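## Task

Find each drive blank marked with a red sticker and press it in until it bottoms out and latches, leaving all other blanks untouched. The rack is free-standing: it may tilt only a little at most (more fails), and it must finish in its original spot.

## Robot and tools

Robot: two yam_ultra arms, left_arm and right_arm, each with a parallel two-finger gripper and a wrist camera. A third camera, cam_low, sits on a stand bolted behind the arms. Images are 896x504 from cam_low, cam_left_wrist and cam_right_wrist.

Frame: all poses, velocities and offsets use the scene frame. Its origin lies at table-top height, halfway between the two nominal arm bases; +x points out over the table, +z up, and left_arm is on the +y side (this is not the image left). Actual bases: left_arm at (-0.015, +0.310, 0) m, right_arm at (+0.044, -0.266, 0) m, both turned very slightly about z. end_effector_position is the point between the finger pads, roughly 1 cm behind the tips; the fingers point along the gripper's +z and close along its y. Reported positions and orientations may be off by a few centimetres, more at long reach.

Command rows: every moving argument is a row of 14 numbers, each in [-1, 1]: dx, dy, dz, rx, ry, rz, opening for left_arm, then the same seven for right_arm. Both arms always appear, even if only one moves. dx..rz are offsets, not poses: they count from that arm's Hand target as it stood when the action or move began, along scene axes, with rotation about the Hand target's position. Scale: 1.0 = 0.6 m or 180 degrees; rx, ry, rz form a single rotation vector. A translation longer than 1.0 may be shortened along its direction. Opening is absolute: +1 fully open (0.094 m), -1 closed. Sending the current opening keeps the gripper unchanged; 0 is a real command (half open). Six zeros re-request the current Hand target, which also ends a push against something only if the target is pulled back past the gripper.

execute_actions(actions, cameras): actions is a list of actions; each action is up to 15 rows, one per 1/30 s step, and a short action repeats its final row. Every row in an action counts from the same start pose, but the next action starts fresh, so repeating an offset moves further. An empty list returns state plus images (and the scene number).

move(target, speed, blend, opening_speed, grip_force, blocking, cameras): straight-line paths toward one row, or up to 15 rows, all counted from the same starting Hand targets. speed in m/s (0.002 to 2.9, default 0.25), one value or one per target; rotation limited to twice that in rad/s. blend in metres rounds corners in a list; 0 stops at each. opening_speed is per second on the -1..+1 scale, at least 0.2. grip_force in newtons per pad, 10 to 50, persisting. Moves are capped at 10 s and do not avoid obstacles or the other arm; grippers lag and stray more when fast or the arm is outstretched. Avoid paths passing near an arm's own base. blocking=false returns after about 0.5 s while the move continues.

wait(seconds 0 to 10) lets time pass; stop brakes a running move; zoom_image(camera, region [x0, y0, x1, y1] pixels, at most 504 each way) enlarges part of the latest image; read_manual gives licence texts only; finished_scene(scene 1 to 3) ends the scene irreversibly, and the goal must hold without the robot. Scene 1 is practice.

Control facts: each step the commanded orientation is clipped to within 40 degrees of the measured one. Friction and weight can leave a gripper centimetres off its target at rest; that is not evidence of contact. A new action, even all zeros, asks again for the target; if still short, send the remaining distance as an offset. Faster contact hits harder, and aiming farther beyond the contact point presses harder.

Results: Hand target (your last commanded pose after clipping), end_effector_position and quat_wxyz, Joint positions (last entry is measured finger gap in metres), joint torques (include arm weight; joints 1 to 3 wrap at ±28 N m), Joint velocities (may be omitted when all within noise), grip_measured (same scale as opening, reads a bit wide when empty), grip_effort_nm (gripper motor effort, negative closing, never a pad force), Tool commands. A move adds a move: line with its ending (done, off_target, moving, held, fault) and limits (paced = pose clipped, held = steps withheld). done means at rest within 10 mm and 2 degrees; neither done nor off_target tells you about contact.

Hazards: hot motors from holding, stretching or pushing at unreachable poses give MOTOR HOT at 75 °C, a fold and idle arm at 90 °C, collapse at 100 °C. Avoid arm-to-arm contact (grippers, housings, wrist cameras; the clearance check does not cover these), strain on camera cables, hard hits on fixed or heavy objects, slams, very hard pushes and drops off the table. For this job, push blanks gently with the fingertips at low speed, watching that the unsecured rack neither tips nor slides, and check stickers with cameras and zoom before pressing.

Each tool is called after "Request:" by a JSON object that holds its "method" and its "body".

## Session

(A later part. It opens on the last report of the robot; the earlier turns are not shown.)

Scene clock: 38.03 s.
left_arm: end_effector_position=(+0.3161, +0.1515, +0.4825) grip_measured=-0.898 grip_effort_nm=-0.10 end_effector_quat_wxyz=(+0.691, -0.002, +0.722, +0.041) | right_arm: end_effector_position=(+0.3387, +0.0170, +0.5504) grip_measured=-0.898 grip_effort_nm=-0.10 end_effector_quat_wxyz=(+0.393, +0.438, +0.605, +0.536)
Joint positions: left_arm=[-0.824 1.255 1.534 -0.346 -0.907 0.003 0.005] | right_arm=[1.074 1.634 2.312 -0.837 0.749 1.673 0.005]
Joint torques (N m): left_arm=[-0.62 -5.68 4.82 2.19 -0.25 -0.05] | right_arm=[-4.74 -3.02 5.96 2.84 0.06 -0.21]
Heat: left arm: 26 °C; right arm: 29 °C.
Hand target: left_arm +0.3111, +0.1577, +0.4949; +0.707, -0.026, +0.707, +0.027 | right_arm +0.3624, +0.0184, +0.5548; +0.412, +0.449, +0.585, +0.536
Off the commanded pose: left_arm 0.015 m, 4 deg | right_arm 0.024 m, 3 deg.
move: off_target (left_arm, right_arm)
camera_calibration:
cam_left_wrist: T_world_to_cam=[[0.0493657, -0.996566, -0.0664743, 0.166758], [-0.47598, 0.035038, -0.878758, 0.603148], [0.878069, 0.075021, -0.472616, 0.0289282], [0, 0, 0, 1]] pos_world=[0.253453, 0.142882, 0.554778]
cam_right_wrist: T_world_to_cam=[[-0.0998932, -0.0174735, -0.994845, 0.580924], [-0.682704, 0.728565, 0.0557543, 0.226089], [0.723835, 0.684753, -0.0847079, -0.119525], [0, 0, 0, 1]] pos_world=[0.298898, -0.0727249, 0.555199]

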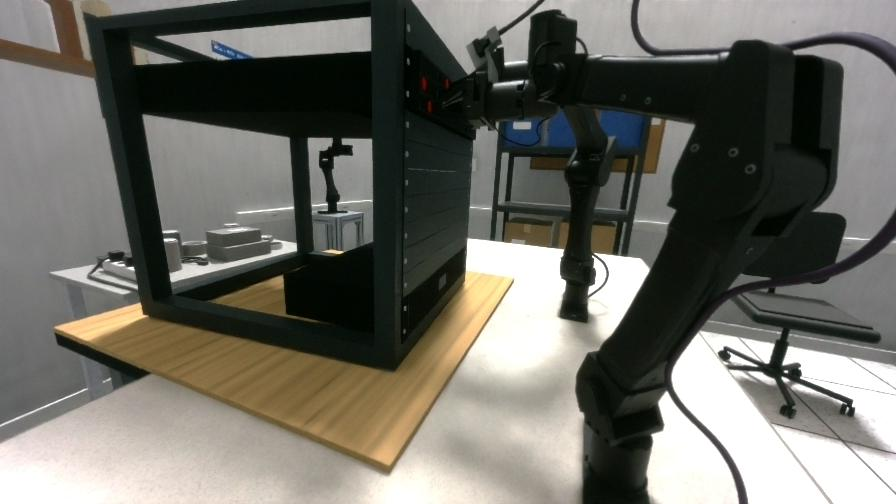

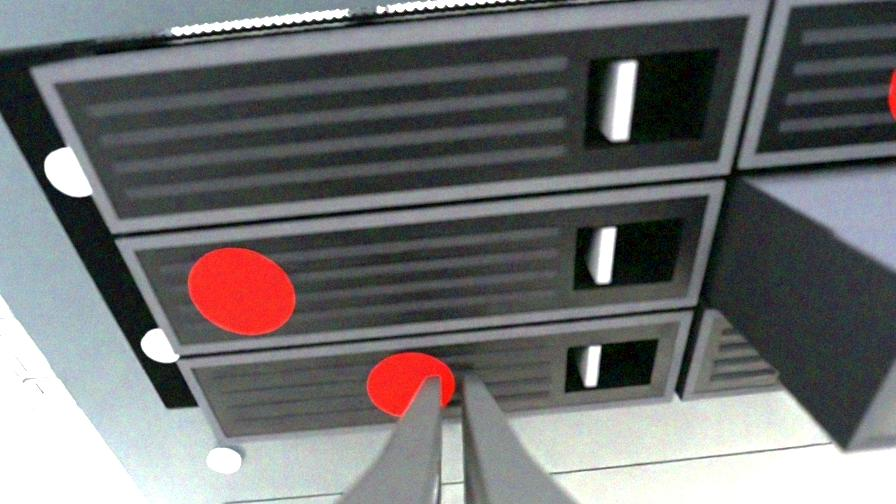

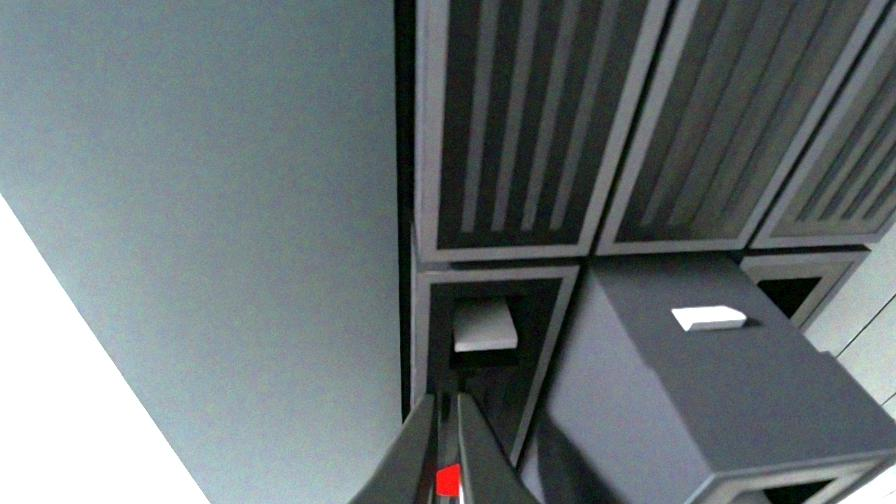

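Request:
{"method": "move", "body": {"target": [0.055,0.002,-0.003,0,0,0,-0.9,-0.14,-0.01,0.008,0,0,0,-0.9], "speed": 0.07, "cameras": ["cam_left_wrist","cam_right_wrist"]}}

Scene clock: 40.70 s.
left_arm: end_effector_position=(+0.3214, +0.1556, +0.4837) grip_measured=-0.898 grip_effort_nm=-0.10 end_effector_quat_wxyz=(+0.692, -0.002, +0.721, +0.031) | right_arm: end_effector_position=(+0.2807, +0.0196, +0.5654) grip_measured=-0.898 grip_effort_nm=-0.10 end_effector_quat_wxyz=(+0.401, +0.447, +0.579, +0.552)
Joint positions: left_arm=[-0.787 1.251 1.534 -0.344 -0.855 -0.005 0.005] | right_arm=[1.307 1.592 2.297 -0.835 1.01 1.711 0.005]
Joint torques (N m): left_arm=[6.09 -0.06 6.89 2.59 0.23 0] | right_arm=[0.87 -6.9 3.51 1.46 0.3 0.07]
Heat: left arm: 27 °C; right arm: 29 °C.
Hand target: left_arm +0.3441, +0.1588, +0.4931; +0.707, -0.026, +0.707, +0.027 | right_arm +0.2784, +0.0123, +0.5596; +0.412, +0.449, +0.585, +0.536
Off the commanded pose: left_arm 0.025 m, 4 deg | right_arm 0.010 m, 2 deg.
move: off_target (left_arm)
camera_calibration:
cam_left_wrist: T_world_to_cam=[[0.0347911, -0.998023, -0.0523436, 0.168701], [-0.473882, 0.0296388, -0.88009, 0.607292], [0.879901, 0.0554239, -0.471914, 0.0266877], [0, 0, 0, 1]] pos_world=[0.258433, 0.148889, 0.555897]
cam_right_wrist: T_world_to_cam=[[-0.0656689, 0.033345, -0.997284, 0.580793], [-0.663197, 0.745296, 0.0685896, 0.1707], [0.745559, 0.6659, -0.0268284, -0.116509], [0, 0, 0, 1]] pos_world=[0.238212, -0.0690052, 0.564382]
Images, in order (width x height): cam_left_wrist 896x504, cam_right_wrist 896x504.

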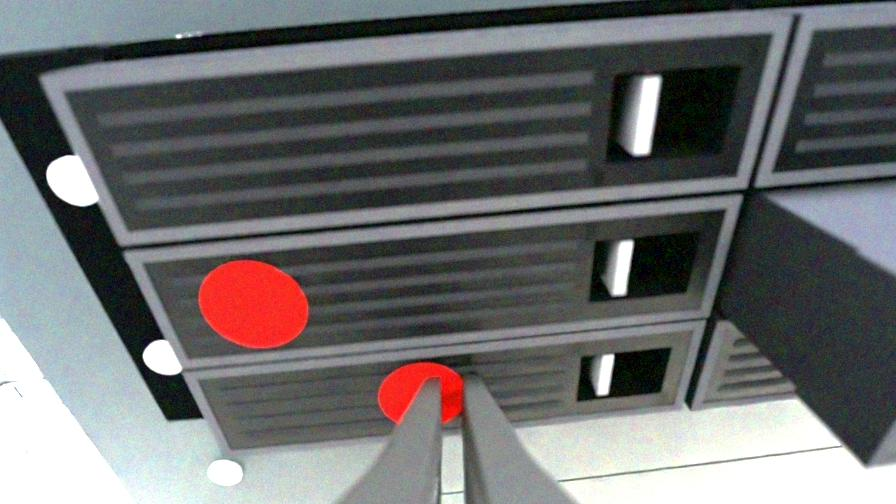

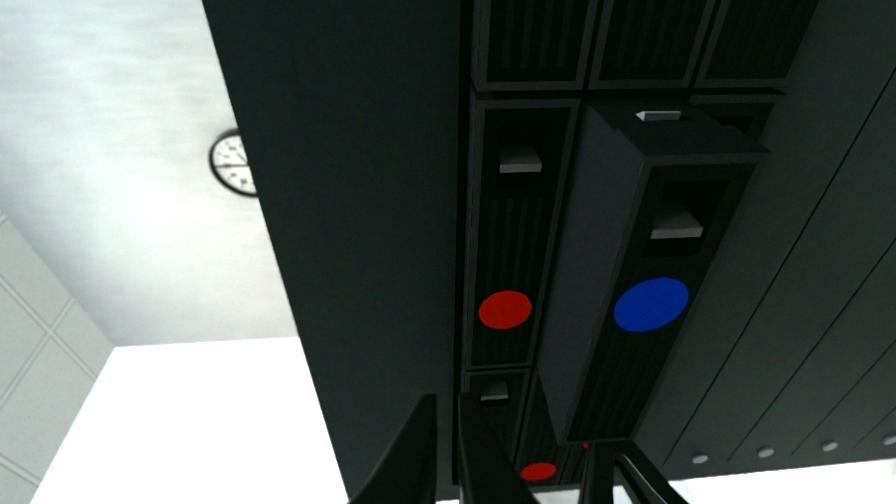

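Request:
{"method": "move", "body": {"target": [-0.14,-0.005,0.01,0,0,0,-0.9,-0.06,-0.04,0,0,0,0,-0.9], "speed": 0.15, "cameras": ["all"]}}

Request:
{"method": "zoom_image", "body": {"camera": "cam_left_wrist", "region": [150, 0, 650, 400]}}

Request:
{"method": "zoom_image", "body": {"camera": "cam_left_wrist", "region": [560, 0, 895, 300]}}

Request:
{"method": "zoom_image", "body": {"camera": "cam_right_wrist", "region": [350, 0, 800, 480]}}

Scene clock: 43.03 s.
left_arm: end_effector_position=(+0.2622, +0.1527, +0.5010) grip_measured=-0.898 grip_effort_nm=-0.09 end_effector_quat_wxyz=(+0.707, -0.022, +0.706, +0.022) | right_arm: end_effector_position=(+0.2439, -0.0064, +0.5682) grip_measured=-0.898 grip_effort_nm=-0.10 end_effector_quat_wxyz=(+0.396, +0.451, +0.574, +0.557)
Joint positions: left_arm=[-1.029 1.159 1.507 -0.344 -1.114 0.003 0.005] | right_arm=[1.442 1.495 2.234 -0.898 1.143 1.765 0.005]
Joint torques (N m): left_arm=[-0.59 -3.22 4.49 1.46 -0.18 -0.02] | right_arm=[0.98 -5 3.45 1.18 0.32 0.09]
Heat: left arm: 27 °C; right arm: 28 °C.
Hand target: left_arm +0.2601, +0.1559, +0.4991; +0.707, -0.026, +0.707, +0.027 | right_arm +0.2424, -0.0116, +0.5595; +0.412, +0.449, +0.585, +0.536
Off the commanded pose: left_arm 0.004 m, 1 deg | right_arm 0.010 m, 3 deg.
move: off_target (right_arm)
camera_calibration:
cam_left_wrist: T_world_to_cam=[[0.0527111, -0.998549, -0.0109779, 0.143433], [-0.434913, -0.0130595, -0.900378, 0.601011], [0.898929, 0.0522344, -0.43497, 0.0641031], [0, 0, 0, 1]] pos_world=[0.196203, 0.147726, 0.570595]
cam_right_wrist: T_world_to_cam=[[-0.06769, 0.0525162, -0.996323, 0.582102], [-0.662855, 0.743992, 0.0842501, 0.156515], [0.745682, 0.666121, -0.0155502, -0.0781277], [0, 0, 0, 1]] pos_world=[0.201408, -0.0949735, 0.56556]

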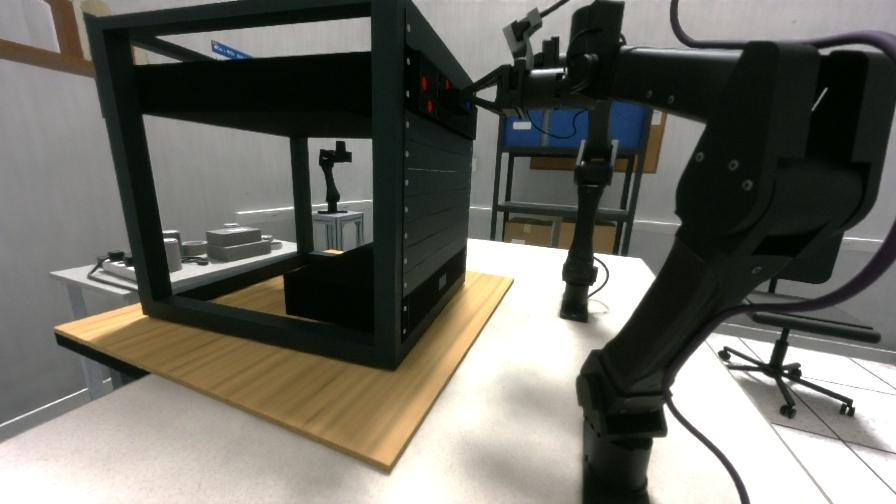

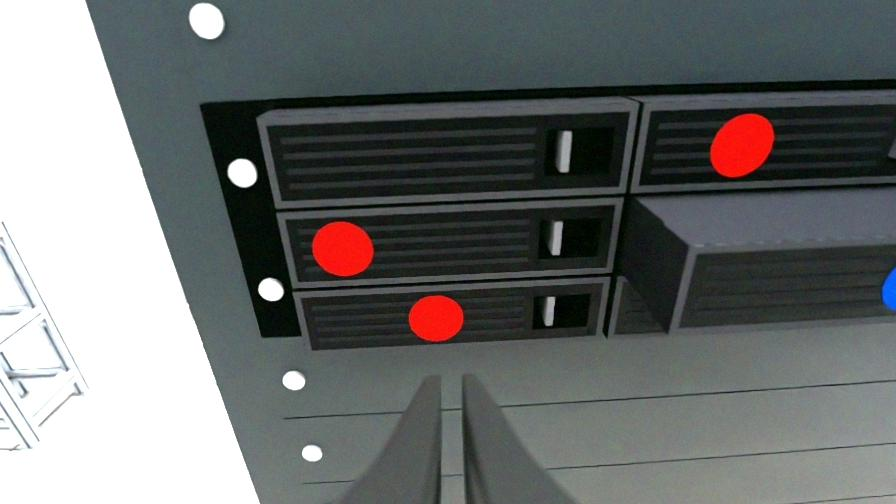

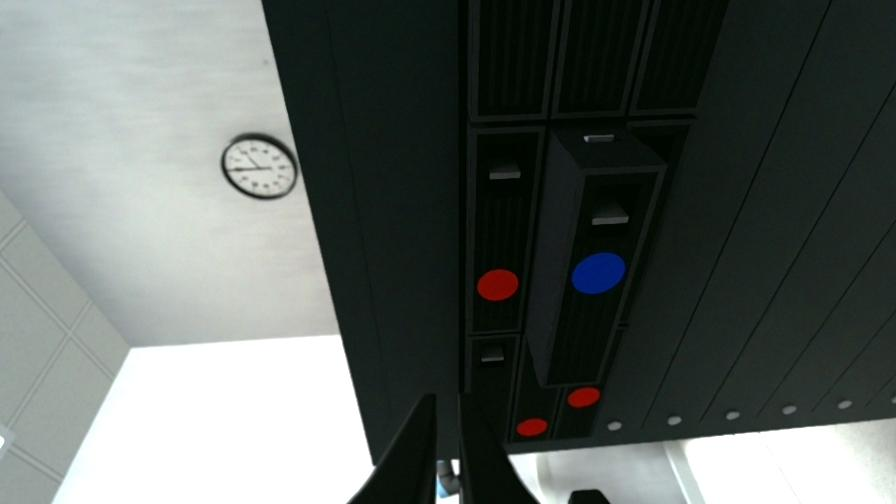

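Scaled by 1.008 from the camera's 896x504 image, which has a finer 1280x720 frame.

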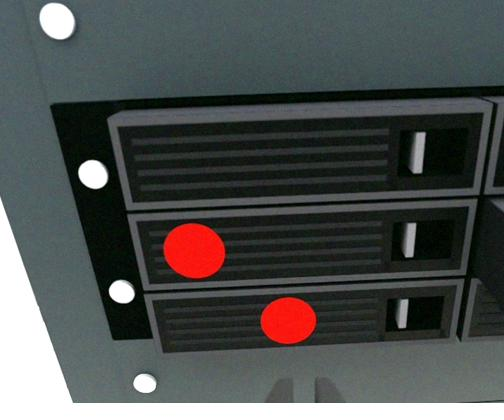

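Scaled by 1.504 from the camera's 896x504 image, which has a finer 1280x720 frame.

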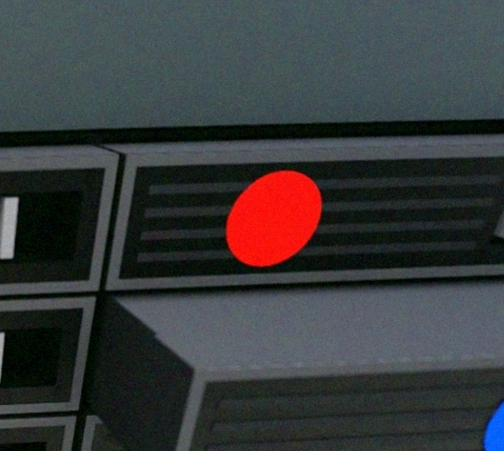

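Scaled by 1.050 from the camera's 896x504 image, which has a finer 1280x720 frame.

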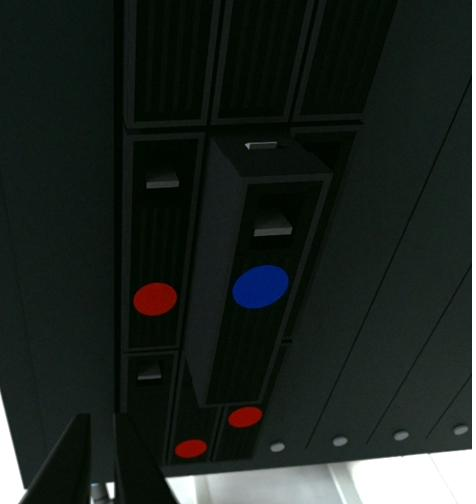

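Request:
{"method": "finished_scene", "body": {"scene": 3}}

The scene is finished: the task was done.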